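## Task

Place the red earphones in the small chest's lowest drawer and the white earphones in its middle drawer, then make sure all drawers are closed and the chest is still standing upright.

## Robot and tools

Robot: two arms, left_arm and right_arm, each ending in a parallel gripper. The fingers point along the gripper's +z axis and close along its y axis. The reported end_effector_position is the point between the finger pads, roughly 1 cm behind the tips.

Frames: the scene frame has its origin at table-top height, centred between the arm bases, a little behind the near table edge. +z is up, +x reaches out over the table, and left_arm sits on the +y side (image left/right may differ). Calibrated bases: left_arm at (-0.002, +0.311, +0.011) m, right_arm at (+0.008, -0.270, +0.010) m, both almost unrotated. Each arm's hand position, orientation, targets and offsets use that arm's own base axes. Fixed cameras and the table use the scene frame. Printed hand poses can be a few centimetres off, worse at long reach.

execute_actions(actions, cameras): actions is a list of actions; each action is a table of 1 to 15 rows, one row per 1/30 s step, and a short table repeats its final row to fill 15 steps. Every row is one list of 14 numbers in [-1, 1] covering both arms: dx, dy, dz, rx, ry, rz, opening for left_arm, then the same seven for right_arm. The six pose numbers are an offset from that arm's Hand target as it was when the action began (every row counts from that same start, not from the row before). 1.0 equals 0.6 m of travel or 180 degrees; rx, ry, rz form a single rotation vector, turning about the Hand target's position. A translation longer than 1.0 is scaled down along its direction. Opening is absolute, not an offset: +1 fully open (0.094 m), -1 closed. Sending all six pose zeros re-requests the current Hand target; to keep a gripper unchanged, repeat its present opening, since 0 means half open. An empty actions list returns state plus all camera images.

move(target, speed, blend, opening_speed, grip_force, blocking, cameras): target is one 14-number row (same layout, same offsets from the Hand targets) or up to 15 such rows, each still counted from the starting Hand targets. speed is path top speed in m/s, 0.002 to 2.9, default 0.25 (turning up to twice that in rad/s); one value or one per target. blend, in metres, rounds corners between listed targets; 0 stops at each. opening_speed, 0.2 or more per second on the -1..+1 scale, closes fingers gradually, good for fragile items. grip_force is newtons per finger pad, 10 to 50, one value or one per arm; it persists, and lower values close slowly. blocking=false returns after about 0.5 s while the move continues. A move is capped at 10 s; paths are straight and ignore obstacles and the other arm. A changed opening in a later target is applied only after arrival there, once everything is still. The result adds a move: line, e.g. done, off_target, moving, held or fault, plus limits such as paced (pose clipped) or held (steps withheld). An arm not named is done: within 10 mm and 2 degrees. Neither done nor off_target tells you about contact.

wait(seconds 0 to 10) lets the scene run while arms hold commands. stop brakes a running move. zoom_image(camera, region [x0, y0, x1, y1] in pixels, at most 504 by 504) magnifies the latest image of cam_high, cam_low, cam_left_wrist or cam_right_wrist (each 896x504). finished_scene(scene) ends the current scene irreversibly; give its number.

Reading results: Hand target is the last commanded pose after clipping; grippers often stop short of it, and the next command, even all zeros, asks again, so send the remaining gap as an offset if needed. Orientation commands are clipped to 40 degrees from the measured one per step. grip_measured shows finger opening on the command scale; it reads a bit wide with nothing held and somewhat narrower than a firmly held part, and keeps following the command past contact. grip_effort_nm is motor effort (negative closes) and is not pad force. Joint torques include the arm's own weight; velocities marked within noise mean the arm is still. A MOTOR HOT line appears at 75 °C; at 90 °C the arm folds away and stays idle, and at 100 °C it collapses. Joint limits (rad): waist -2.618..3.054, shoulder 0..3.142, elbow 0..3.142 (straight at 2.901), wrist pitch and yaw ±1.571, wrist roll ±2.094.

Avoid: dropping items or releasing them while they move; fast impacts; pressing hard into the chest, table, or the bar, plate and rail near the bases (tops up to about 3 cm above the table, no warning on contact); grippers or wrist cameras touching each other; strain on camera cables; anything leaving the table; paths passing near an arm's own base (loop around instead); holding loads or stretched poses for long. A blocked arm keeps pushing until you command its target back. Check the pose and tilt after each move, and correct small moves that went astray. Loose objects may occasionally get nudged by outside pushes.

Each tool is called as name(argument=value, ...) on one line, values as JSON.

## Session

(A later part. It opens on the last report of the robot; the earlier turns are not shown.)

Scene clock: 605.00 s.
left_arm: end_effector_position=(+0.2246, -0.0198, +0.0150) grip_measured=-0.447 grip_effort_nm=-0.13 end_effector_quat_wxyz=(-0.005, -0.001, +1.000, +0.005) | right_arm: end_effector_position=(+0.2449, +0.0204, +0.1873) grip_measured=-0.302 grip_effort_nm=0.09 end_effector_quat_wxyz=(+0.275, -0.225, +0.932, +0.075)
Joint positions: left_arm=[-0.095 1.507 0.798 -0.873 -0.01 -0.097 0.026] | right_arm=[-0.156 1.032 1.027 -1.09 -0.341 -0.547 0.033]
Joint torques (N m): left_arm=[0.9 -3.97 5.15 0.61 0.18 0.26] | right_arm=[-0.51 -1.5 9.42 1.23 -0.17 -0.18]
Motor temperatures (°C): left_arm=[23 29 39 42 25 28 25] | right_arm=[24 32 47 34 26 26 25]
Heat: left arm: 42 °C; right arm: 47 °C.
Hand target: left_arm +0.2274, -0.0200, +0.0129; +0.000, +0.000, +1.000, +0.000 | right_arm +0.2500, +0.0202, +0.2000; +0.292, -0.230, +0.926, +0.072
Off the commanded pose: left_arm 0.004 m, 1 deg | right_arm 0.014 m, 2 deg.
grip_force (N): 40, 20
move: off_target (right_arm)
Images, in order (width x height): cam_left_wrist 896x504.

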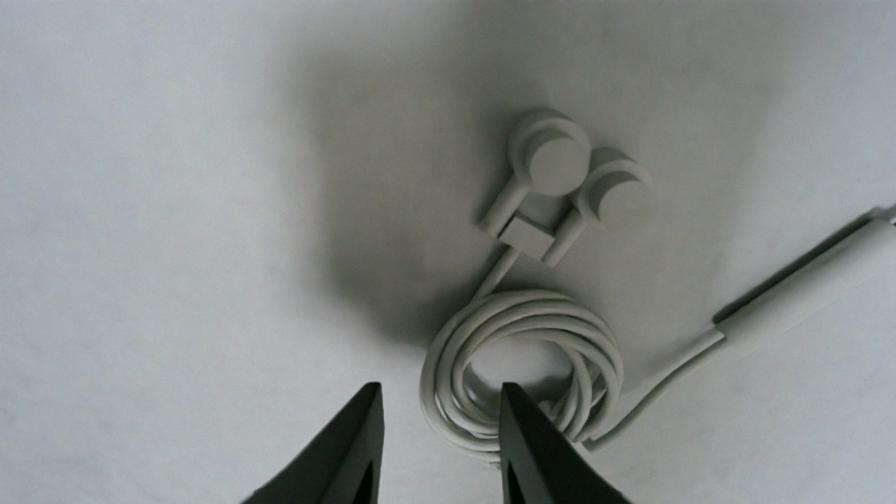

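move(target=[[0.0, 0.0, -0.0132, 0, 0, 0, -0.45, 0, 0, 0, 0, 0, 0, -0.3], [0.0, 0.0, -0.0132, 0, 0, 0, -0.95, 0, 0, 0, 0, 0, 0, -0.3], [0.0, 0.0, 0.21, 0, 0, 0, -0.95, 0, 0, 0, 0, 0, 0, -0.3]], speed=[0.06, 0.06, 0.1], grip_force=[20, 20], cameras=["cam_high", "cam_low", "cam_left_wrist"])

Scene clock: 618.47 s.
left_arm: end_effector_position=(+0.2245, -0.0198, +0.1279) grip_measured=-0.947 grip_effort_nm=-0.13 end_effector_quat_wxyz=(-0.014, -0.001, +1.000, +0.006) | right_arm: end_effector_position=(+0.2449, +0.0204, +0.1873) grip_measured=-0.302 grip_effort_nm=0.09 end_effector_quat_wxyz=(+0.275, -0.225, +0.932, +0.075)
Joint positions: left_arm=[-0.095 1.421 1.186 -1.366 -0.009 -0.097 0.002] | right_arm=[-0.156 1.032 1.027 -1.09 -0.341 -0.547 0.033]
Joint torques (N m): left_arm=[0.99 -5.34 8.81 0.23 0.15 0.25] | right_arm=[-0.65 -1.74 9.37 1.27 -0.15 -0.19]
Heat: left arm: 40 °C; right arm: 48 °C.
Hand target: left_arm +0.2274, -0.0200, +0.1389; +0.000, +0.000, +1.000, +0.000 | right_arm +0.2500, +0.0202, +0.2000; +0.292, -0.230, +0.926, +0.072
Off the commanded pose: left_arm 0.011 m, 2 deg | right_arm 0.014 m, 2 deg.
grip_force (N): 20, 20
move: off_target (left_arm, right_arm)
Images, in order (width x height): cam_high 896x504, cam_low 896x504, cam_left_wrist 896x504.

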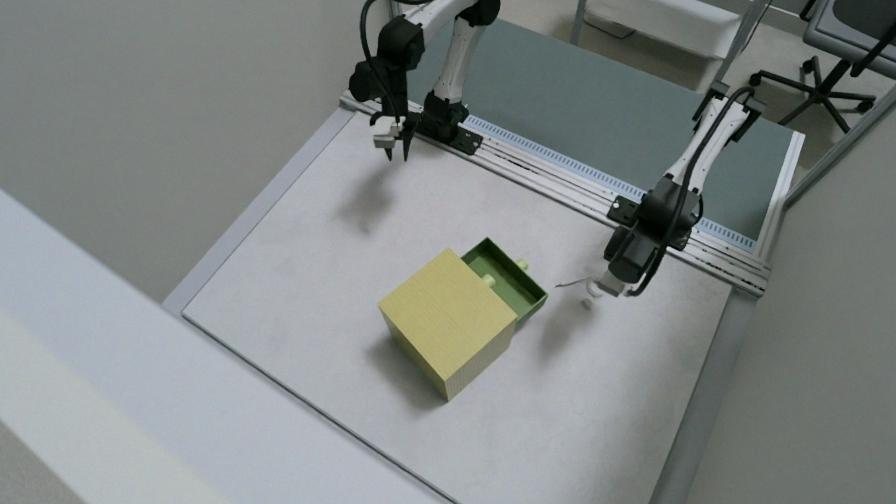

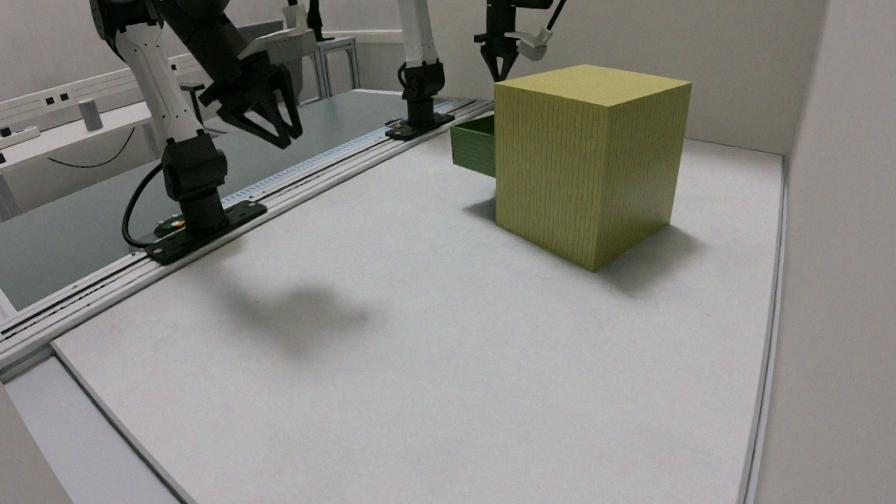

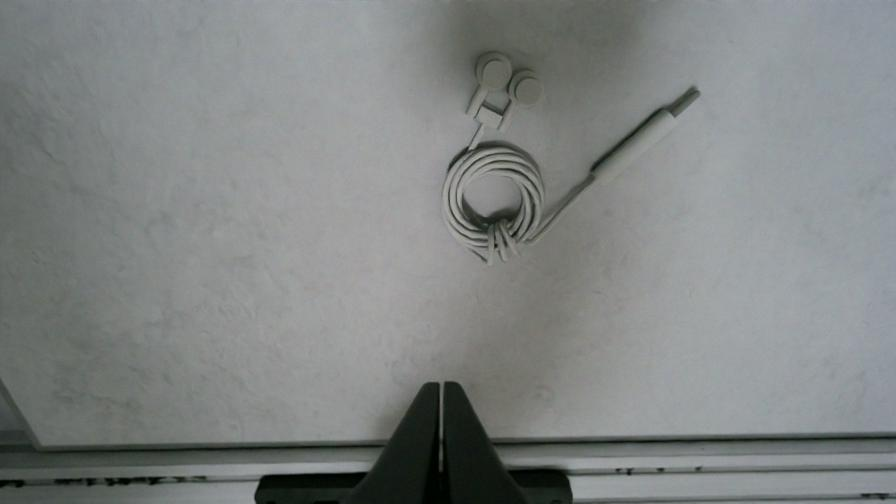

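move(target=[[0.0, 0.0, -0.195, 0, 0, 0, -0.45, 0, 0, 0, 0, 0, 0, -0.3], [0.0, 0.0, -0.2332, 0, 0, 0, -0.45, 0, 0, 0, 0, 0, 0, -0.3]], speed=[0.15, 0.05], grip_force=[50, 20], cameras=["cam_left_wrist"])

Scene clock: 632.53 s.
left_arm: end_effector_position=(+0.2247, -0.0199, +0.0013) grip_measured=-0.453 grip_effort_nm=0.15 end_effector_quat_wxyz=(-0.005, -0.001, +1.000, +0.005) | right_arm: end_effector_position=(+0.2449, +0.0204, +0.1873) grip_measured=-0.302 grip_effort_nm=0.09 end_effector_quat_wxyz=(+0.275, -0.225, +0.932, +0.075)
Joint positions: left_arm=[-0.095 1.537 0.764 -0.809 -0.009 -0.096 0.026] | right_arm=[-0.156 1.032 1.027 -1.09 -0.341 -0.547 0.033]
Joint torques (N m): left_arm=[0.92 -4.03 4.93 0.56 0.19 0.26] | right_arm=[-0.65 -1.29 9.31 1.22 -0.19 -0.16]
Heat: left arm: 39 °C; right arm: 48 °C.
Hand target: left_arm +0.2275, -0.0200, -0.0009; +0.000, +0.000, +1.000, +0.000 | right_arm +0.2500, +0.0202, +0.2000; +0.292, -0.230, +0.926, +0.072
Off the commanded pose: left_arm 0.004 m, 1 deg | right_arm 0.014 m, 2 deg.
grip_force (N): 50, 20
move: off_target (right_arm)
Images, in order (width x height): cam_left_wrist 896x504.

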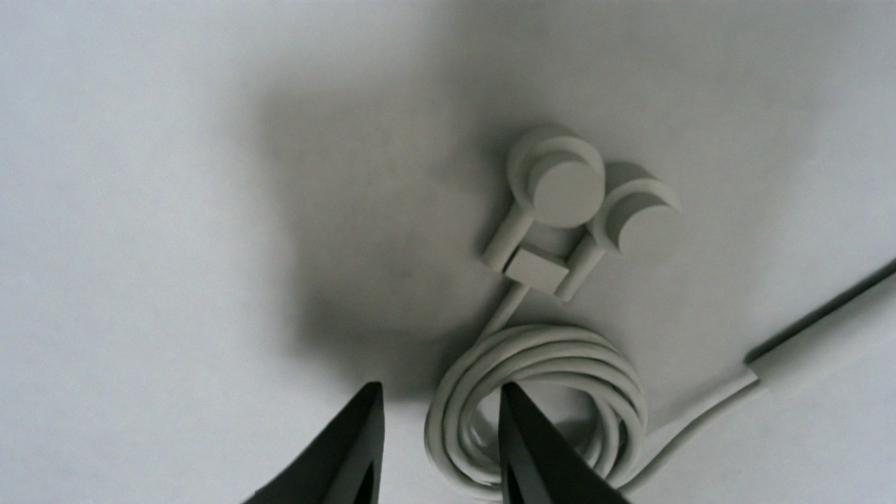

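move(target=[[-0.0117, 0.0, 0.0, 0, 0, 0, -0.45, 0, 0, 0, 0, 0, 0, -0.3], [-0.0117, 0.0, -0.0185, 0, 0, 0, -0.45, 0, 0, 0, 0, 0, 0, -0.3]], speed=[0.05, 0.04], cameras=["cam_left_wrist"])

Scene clock: 642.30 s.
left_arm: end_effector_position=(+0.2166, -0.0191, -0.0044) grip_measured=-0.453 grip_effort_nm=0.16 end_effector_quat_wxyz=(-0.013, -0.001, +1.000, +0.006) | right_arm: end_effector_position=(+0.2449, +0.0204, +0.1873) grip_measured=-0.302 grip_effort_nm=0.09 end_effector_quat_wxyz=(+0.275, -0.225, +0.932, +0.075)
Joint positions: left_arm=[-0.095 1.534 0.735 -0.799 -0.009 -0.096 0.026] | right_arm=[-0.156 1.032 1.027 -1.09 -0.341 -0.547 0.033]
Joint torques (N m): left_arm=[0.65 -3.66 2.8 0.95 0.17 0.19] | right_arm=[-0.72 -1.51 9.39 1.29 -0.18 -0.18]
Heat: left arm: 38 °C; right arm: 48 °C.
Hand target: left_arm +0.2204, -0.0200, -0.0121; +0.000, +0.000, +1.000, +0.000 | right_arm +0.2500, +0.0202, +0.2000; +0.292, -0.230, +0.926, +0.072
Off the commanded pose: left_arm 0.009 m, 2 deg | right_arm 0.014 m, 2 deg.
grip_force (N): 50, 20
move: off_target (right_arm)
Images, in order (width x height): cam_left_wrist 896x504.

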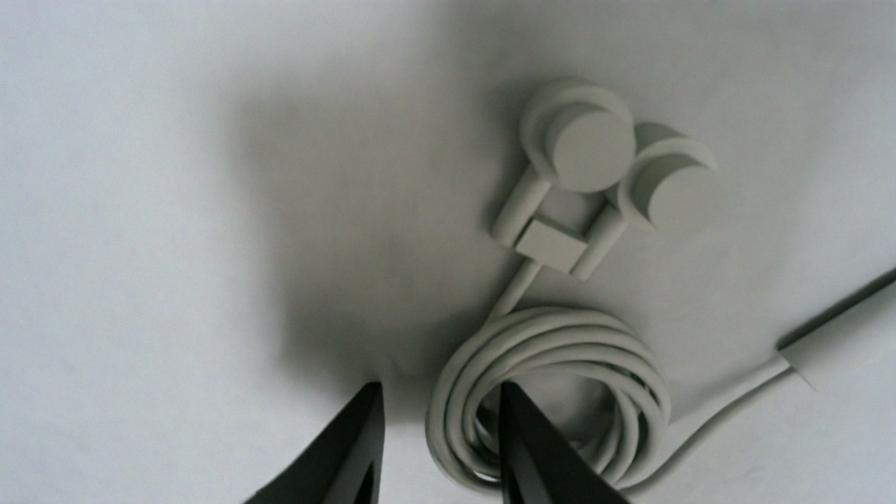

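move(target=[[0.0, 0.0, 0.007, 0, 0, 0, -0.95, 0, 0, 0, 0, 0, 0, -0.3], [0.0, 0.0, 0.04, 0, 0, 0, -0.95, 0, 0, 0, 0, 0, 0, -0.3]], speed=[0.04, 0.06], grip_force=[20, 20], cameras=["cam_left_wrist"])

Scene clock: 653.23 s.
left_arm: end_effector_position=(+0.2107, -0.0178, +0.0013) grip_measured=-0.861 grip_effort_nm=-0.47 end_effector_quat_wxyz=(-0.018, -0.002, +1.000, +0.006) | right_arm: end_effector_position=(+0.2449, +0.0204, +0.1873) grip_measured=-0.302 grip_effort_nm=0.09 end_effector_quat_wxyz=(+0.275, -0.225, +0.932, +0.075)
Joint positions: left_arm=[-0.092 1.506 0.735 -0.836 -0.009 -0.096 0.007] | right_arm=[-0.156 1.032 1.027 -1.09 -0.341 -0.547 0.033]
Joint torques (N m): left_arm=[0.53 -5.75 8.18 0.25 0.17 0.21] | right_arm=[-0.68 -1.61 9.46 1.25 -0.2 -0.15]
Motor temperatures (°C): left_arm=[23 28 37 37 25 28 24] | right_arm=[24 32 49 33 26 26 25]
Heat: left arm: 37 °C; right arm: 49 °C.
Hand target: left_arm +0.2204, -0.0199, +0.0119; +0.000, +0.000, +1.000, +0.000 | right_arm +0.2500, +0.0202, +0.2000; +0.292, -0.230, +0.926, +0.072
Off the commanded pose: left_arm 0.015 m, 2 deg | right_arm 0.014 m, 2 deg.
grip_force (N): 20, 20
move: off_target (left_arm, right_arm)
Images, in order (width x height): cam_left_wrist 896x504.

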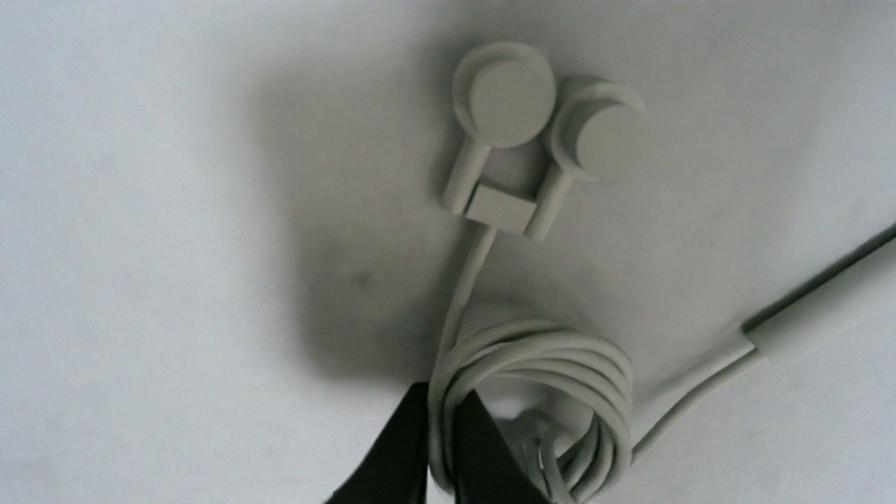

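move(target=[[0.0, 0.0, 0.205, 0, 0, 0, -0.95, 0, 0, 0, 0, 0, 0, -0.3], [0.0827, -0.1335, 0.43, -0.0288, -0.1931, -0.0915, -0.95, 0, 0, 0, 0, 0, 0, -0.3], [0.2627, -0.3118, 0.43, -0.0288, -0.1931, -0.0915, -0.95, 0, 0, 0, 0, 0, 0, -0.3]], speed=[0.12, 0.2, 0.2], blend=[0.03, 0.03, 0], cameras=["cam_high", "cam_low", "cam_left_wrist"])

Scene clock: 679.40 s.
left_arm: end_effector_position=(+0.3749, -0.2032, +0.2569) grip_measured=-0.862 grip_effort_nm=-0.47 end_effector_quat_wxyz=(+0.281, +0.145, +0.948, -0.040) | right_arm: end_effector_position=(+0.2449, +0.0204, +0.1873) grip_measured=-0.302 grip_effort_nm=0.09 end_effector_quat_wxyz=(+0.275, -0.225, +0.932, +0.075)
Joint positions: left_arm=[-0.554 1.723 1.853 -1.142 -0.141 -0.209 0.007] | right_arm=[-0.156 1.032 1.027 -1.09 -0.341 -0.547 0.033]
Joint torques (N m): left_arm=[-0.38 -6.69 9.8 1.53 -0.1 -0.02] | right_arm=[-0.55 -1.44 9.35 1.27 -0.17 -0.15]
Heat: left arm: 38 °C; right arm: 49 °C.
Hand target: left_arm +0.3781, -0.2070, +0.2700; +0.298, +0.141, +0.943, -0.044 | right_arm +0.2500, +0.0202, +0.2000; +0.292, -0.230, +0.926, +0.072
Off the commanded pose: left_arm 0.014 m, 2 deg | right_arm 0.014 m, 2 deg.
grip_force (N): 20, 20
move: off_target (left_arm, right_arm)
Images, in order (width x height): cam_high 896x504, cam_low 896x504, cam_left_wrist 896x504.

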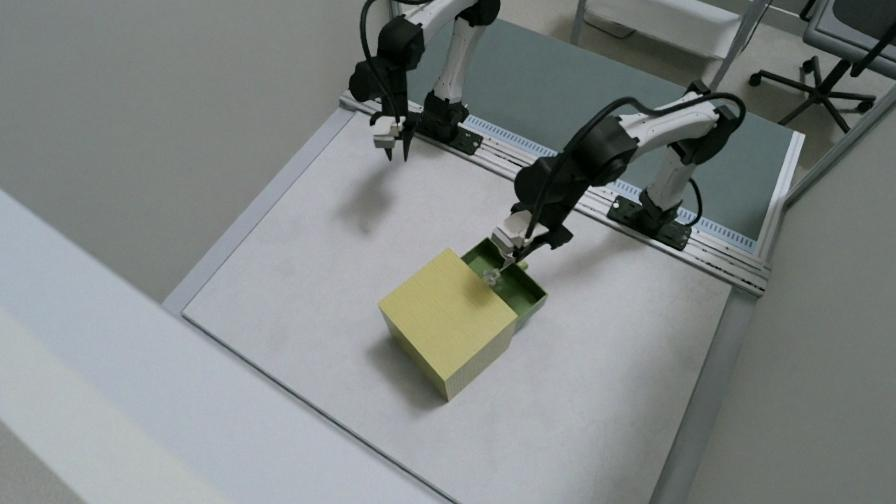

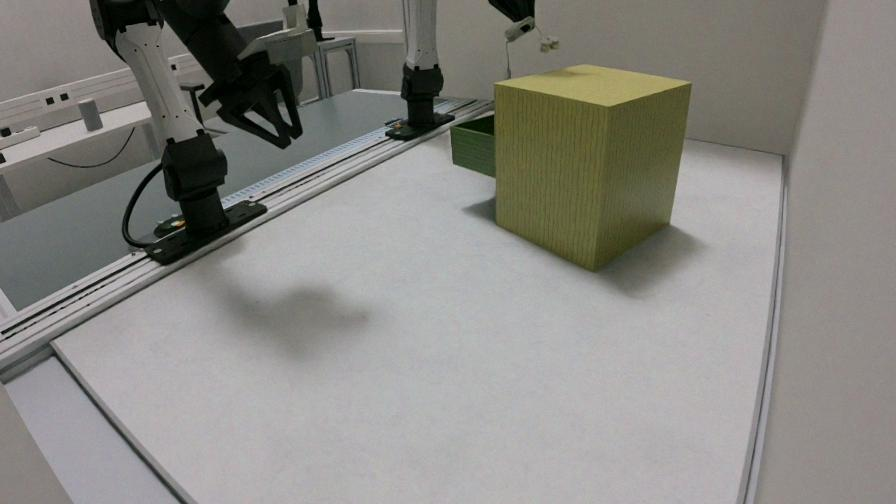

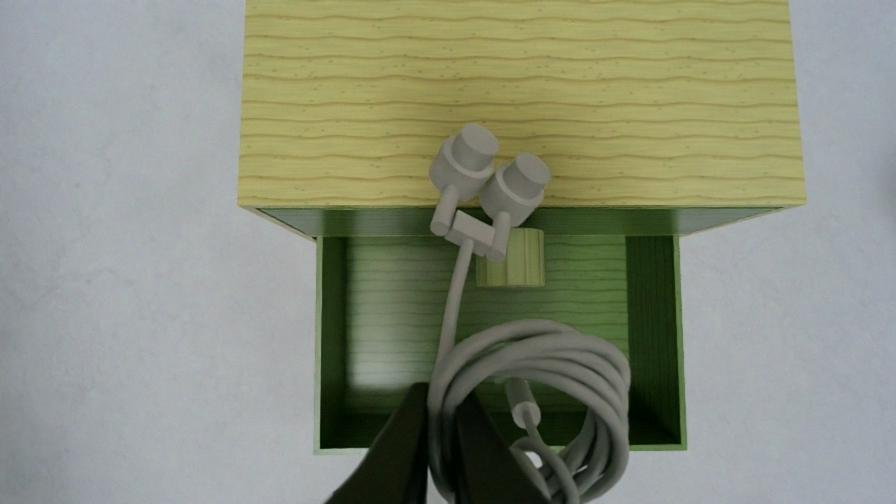

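move(target=[[-0.0118, 0.0538, 0.0, 0, 0, 0, -0.95, 0, 0, 0, 0, 0, 0, -0.3], [-0.0118, 0.0538, -0.22, 0, 0, 0, -0.95, 0, 0, 0, 0, 0, 0, -0.3]], speed=[0.1, 0.1], cameras=["cam_high", "cam_left_wrist"])

Scene clock: 700.67 s.
left_arm: end_effector_position=(+0.3667, -0.1717, +0.1280) grip_measured=-0.863 grip_effort_nm=-0.47 end_effector_quat_wxyz=(+0.277, +0.139, +0.950, -0.034) | right_arm: end_effector_position=(+0.2449, +0.0204, +0.1873) grip_measured=-0.302 grip_effort_nm=0.09 end_effector_quat_wxyz=(+0.275, -0.225, +0.932, +0.075)
Joint positions: left_arm=[-0.488 1.591 1.193 -0.618 -0.117 -0.165 0.006] | right_arm=[-0.156 1.032 1.027 -1.09 -0.341 -0.547 0.033]
Joint torques (N m): left_arm=[0.39 -7.82 6.6 1.77 0.1 0.23] | right_arm=[-0.68 -1.54 9.31 1.24 -0.2 -0.16]
Heat: left arm: 40 °C; right arm: 50 °C.
Hand target: left_arm +0.3709, -0.1747, +0.1379; +0.298, +0.141, +0.943, -0.044 | right_arm +0.2500, +0.0202, +0.2000; +0.292, -0.230, +0.926, +0.072
Off the commanded pose: left_arm 0.011 m, 3 deg | right_arm 0.014 m, 2 deg.
grip_force (N): 20, 20
move: off_target (left_arm, right_arm)
Images, in order (width x height): cam_high 896x504, cam_left_wrist 896x504.

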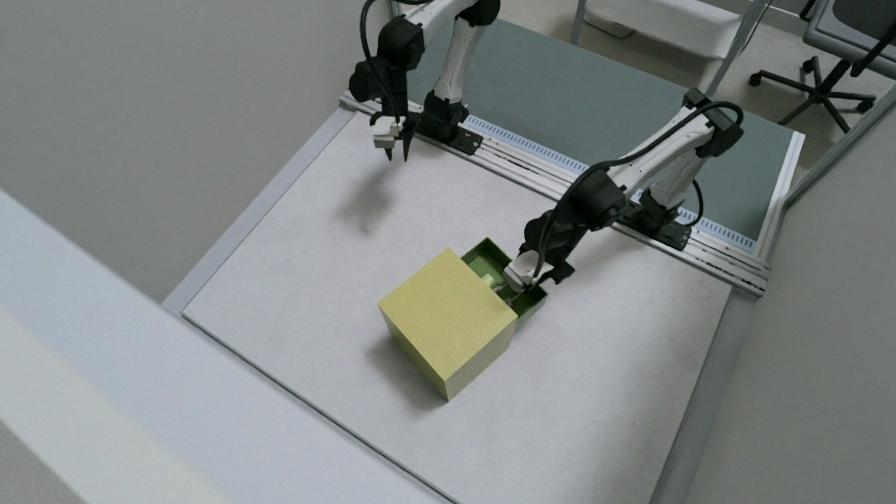

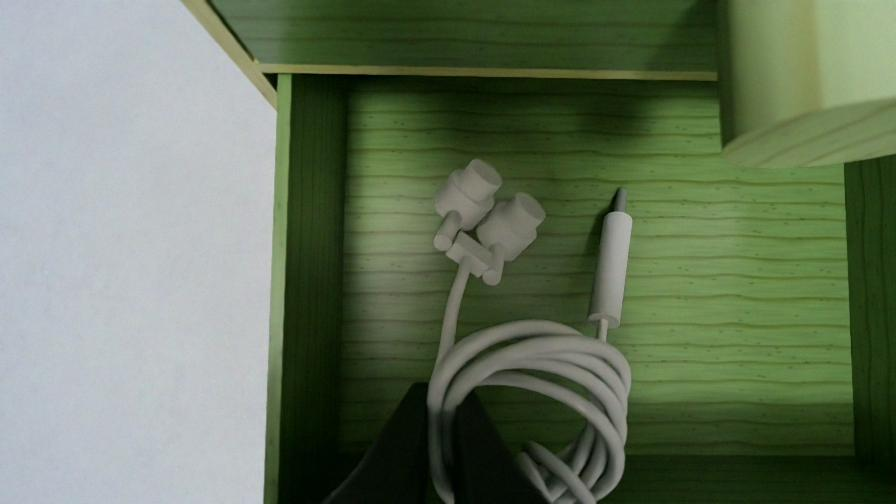

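move(target=[[0, 0, 0, 0, 0, 0, -0.3, 0, 0, 0, 0, 0, 0, -0.3], [0, 0, 0.18, 0, 0, 0, -0.3, 0, 0, 0, 0, 0, 0, -0.3]], speed=[0.1, 0.1], opening_speed=1.0, cameras=["cam_high", "cam_left_wrist"])

Scene clock: 709.97 s.
left_arm: end_effector_position=(+0.3684, -0.1727, +0.2370) grip_measured=-0.303 grip_effort_nm=0.15 end_effector_quat_wxyz=(+0.290, +0.138, +0.946, -0.039) | right_arm: end_effector_position=(+0.2449, +0.0204, +0.1873) grip_measured=-0.302 grip_effort_nm=0.09 end_effector_quat_wxyz=(+0.275, -0.225, +0.932, +0.075)
Joint positions: left_arm=[-0.488 1.596 1.618 -1.009 -0.117 -0.164 0.033] | right_arm=[-0.156 1.032 1.027 -1.09 -0.341 -0.547 0.033]
Joint torques (N m): left_arm=[0.38 -5.72 9.62 1.42 0.09 0.23] | right_arm=[-0.62 -1.59 9.31 1.26 -0.21 -0.19]
Heat: left arm: 40 °C; right arm: 50 °C.
Hand target: left_arm +0.3709, -0.1747, +0.2458; +0.298, +0.141, +0.943, -0.044 | right_arm +0.2500, +0.0202, +0.2000; +0.292, -0.230, +0.926, +0.072
Off the commanded pose: left_arm 0.010 m, 1 deg | right_arm 0.014 m, 2 deg.
grip_force (N): 20, 20
move: off_target (right_arm)
Images, in order (width x height): cam_high 896x504, cam_left_wrist 896x504.

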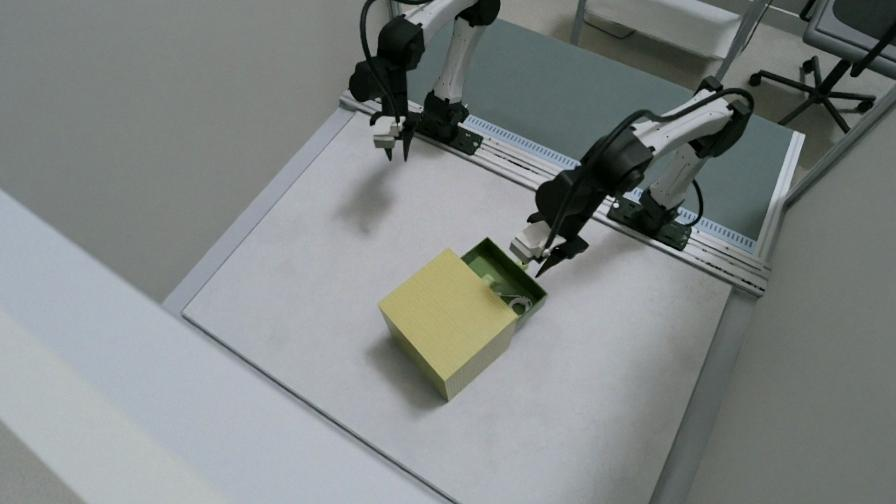

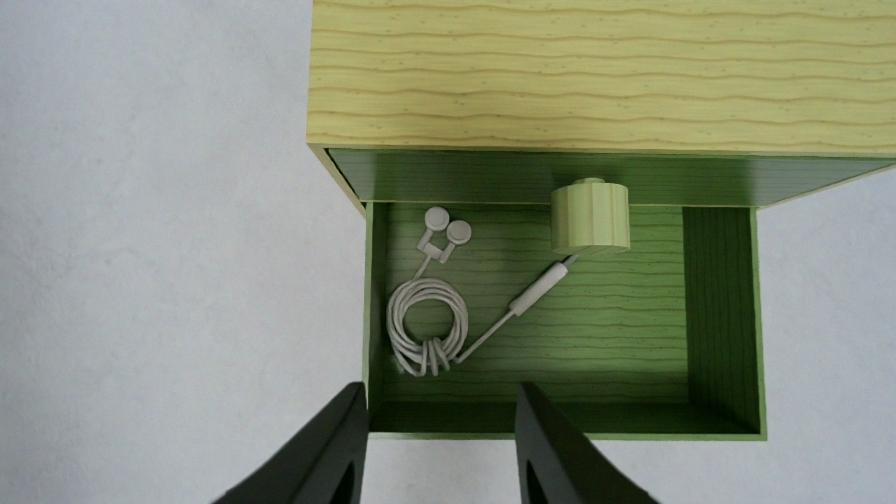

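move(target=[[-0.1198, -0.048, -0.1013, -0.0601, -0.1966, 0, 1, 0, 0, 0, 0, 0, 0, -0.3], [-0.1198, -0.048, -0.243, -0.0601, -0.1966, 0, 1, 0, 0, 0, 0, 0, 0, -0.3], [0.048, -0.0977, -0.243, -0.0601, -0.1966, 0, 1, 0, 0, 0, 0, 0, 0, -0.3], [0.0863, -0.109, -0.243, -0.0601, -0.1966, 0, 1, 0, 0, 0, 0, 0, 0, -0.3], [-0.0398, -0.0717, -0.243, -0.0601, -0.1966, 0, 1, 0, 0, 0, 0, 0, 0, -0.3]], speed=[0.25, 0.12, 0.12, 0.05, 0.12], blend=[0.0, 0.0, 0.01, 0, 0], grip_force=[50, 20], cameras=["all"])

Scene clock: 729.47 s.
left_arm: end_effector_position=(+0.3473, -0.2147, +0.0854) grip_measured=+0.997 grip_effort_nm=0.15 end_effector_quat_wxyz=(+0.564, +0.129, +0.813, -0.073) | right_arm: end_effector_position=(+0.2449, +0.0204, +0.1873) grip_measured=-0.302 grip_effort_nm=0.09 end_effector_quat_wxyz=(+0.275, -0.225, +0.932, +0.075)
Joint positions: left_arm=[-0.723 1.628 0.462 0.77 -0.406 -0.135 0.094] | right_arm=[-0.156 1.032 1.027 -1.09 -0.341 -0.547 0.033]
Joint torques (N m): left_arm=[-0.4 -7.01 5.14 2.41 -0.11 0.04] | right_arm=[-0.65 -1.39 9.33 1.27 -0.18 -0.15]
Heat: left arm: 41 °C; right arm: 51 °C.
Hand target: left_arm +0.3470, -0.2179, +0.1001; +0.582, +0.119, +0.800, -0.087 | right_arm +0.2500, +0.0202, +0.2000; +0.292, -0.230, +0.926, +0.072
Off the commanded pose: left_arm 0.015 m, 3 deg | right_arm 0.014 m, 2 deg.
grip_force (N): 50, 20
move: off_target (left_arm, right_arm)

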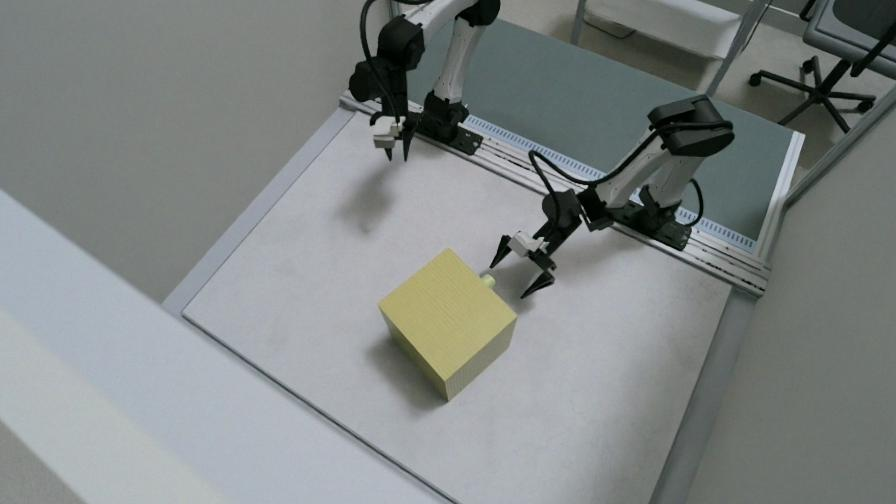

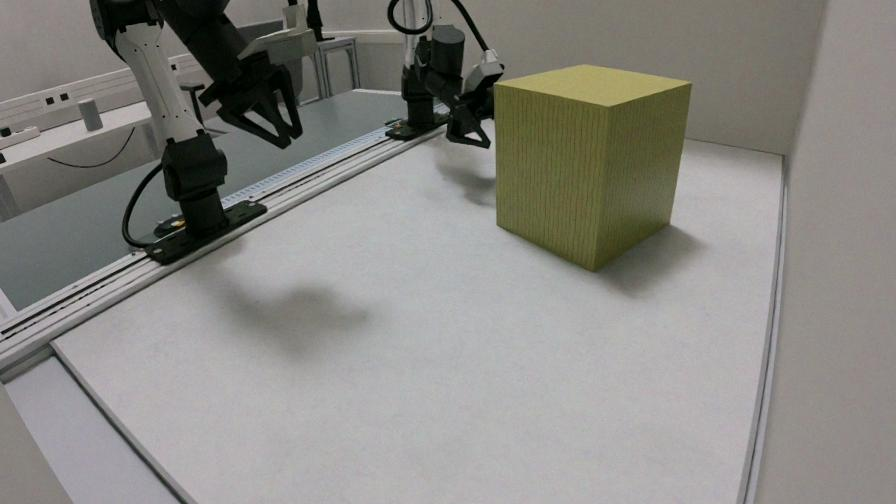

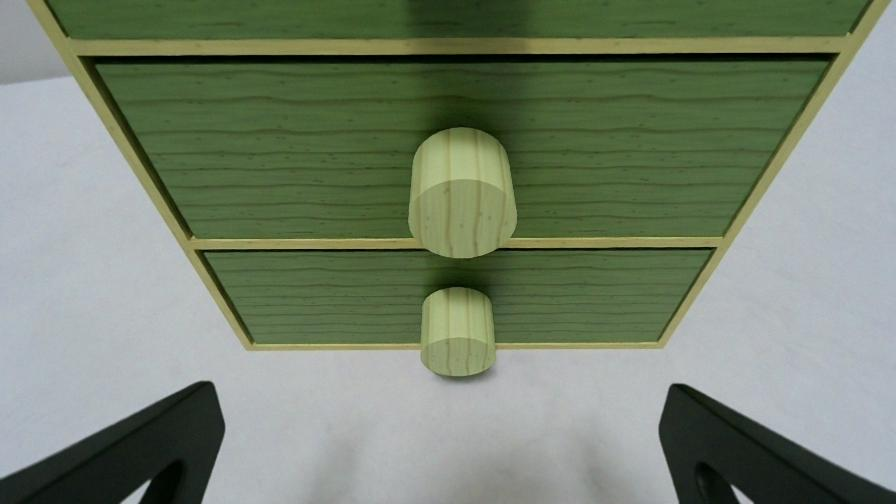

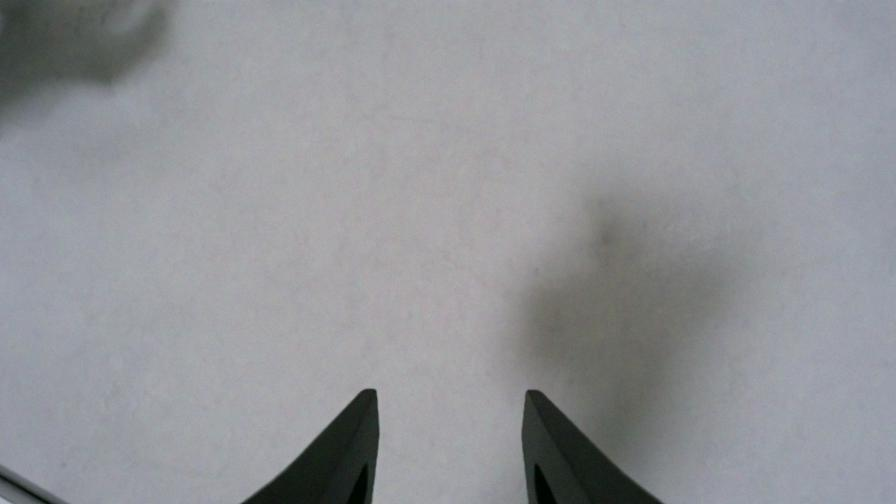

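zoom_image(camera="cam_left_wrist", region=[20, 0, 500, 360])

zoom_image(camera="cam_left_wrist", region=[440, 0, 896, 360])

Scaled by 1.050 from the camera's 896x504 image, which has a finer 1280x720 frame.

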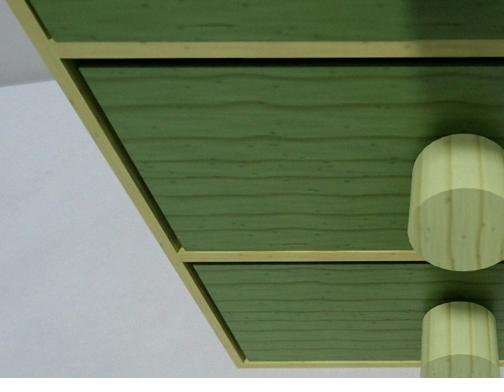

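Scaled by 1.105 from the camera's 896x504 image, which has a finer 1280x720 frame.

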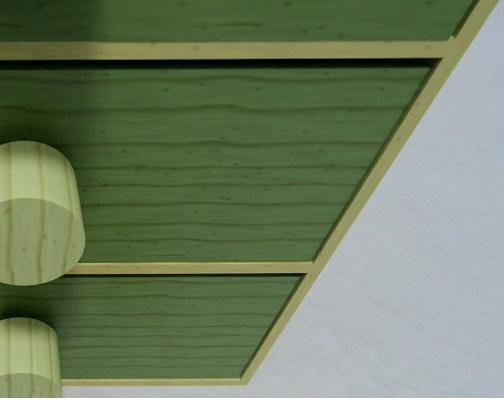

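finished_scene(scene=1)

The scene is finished: the task was done.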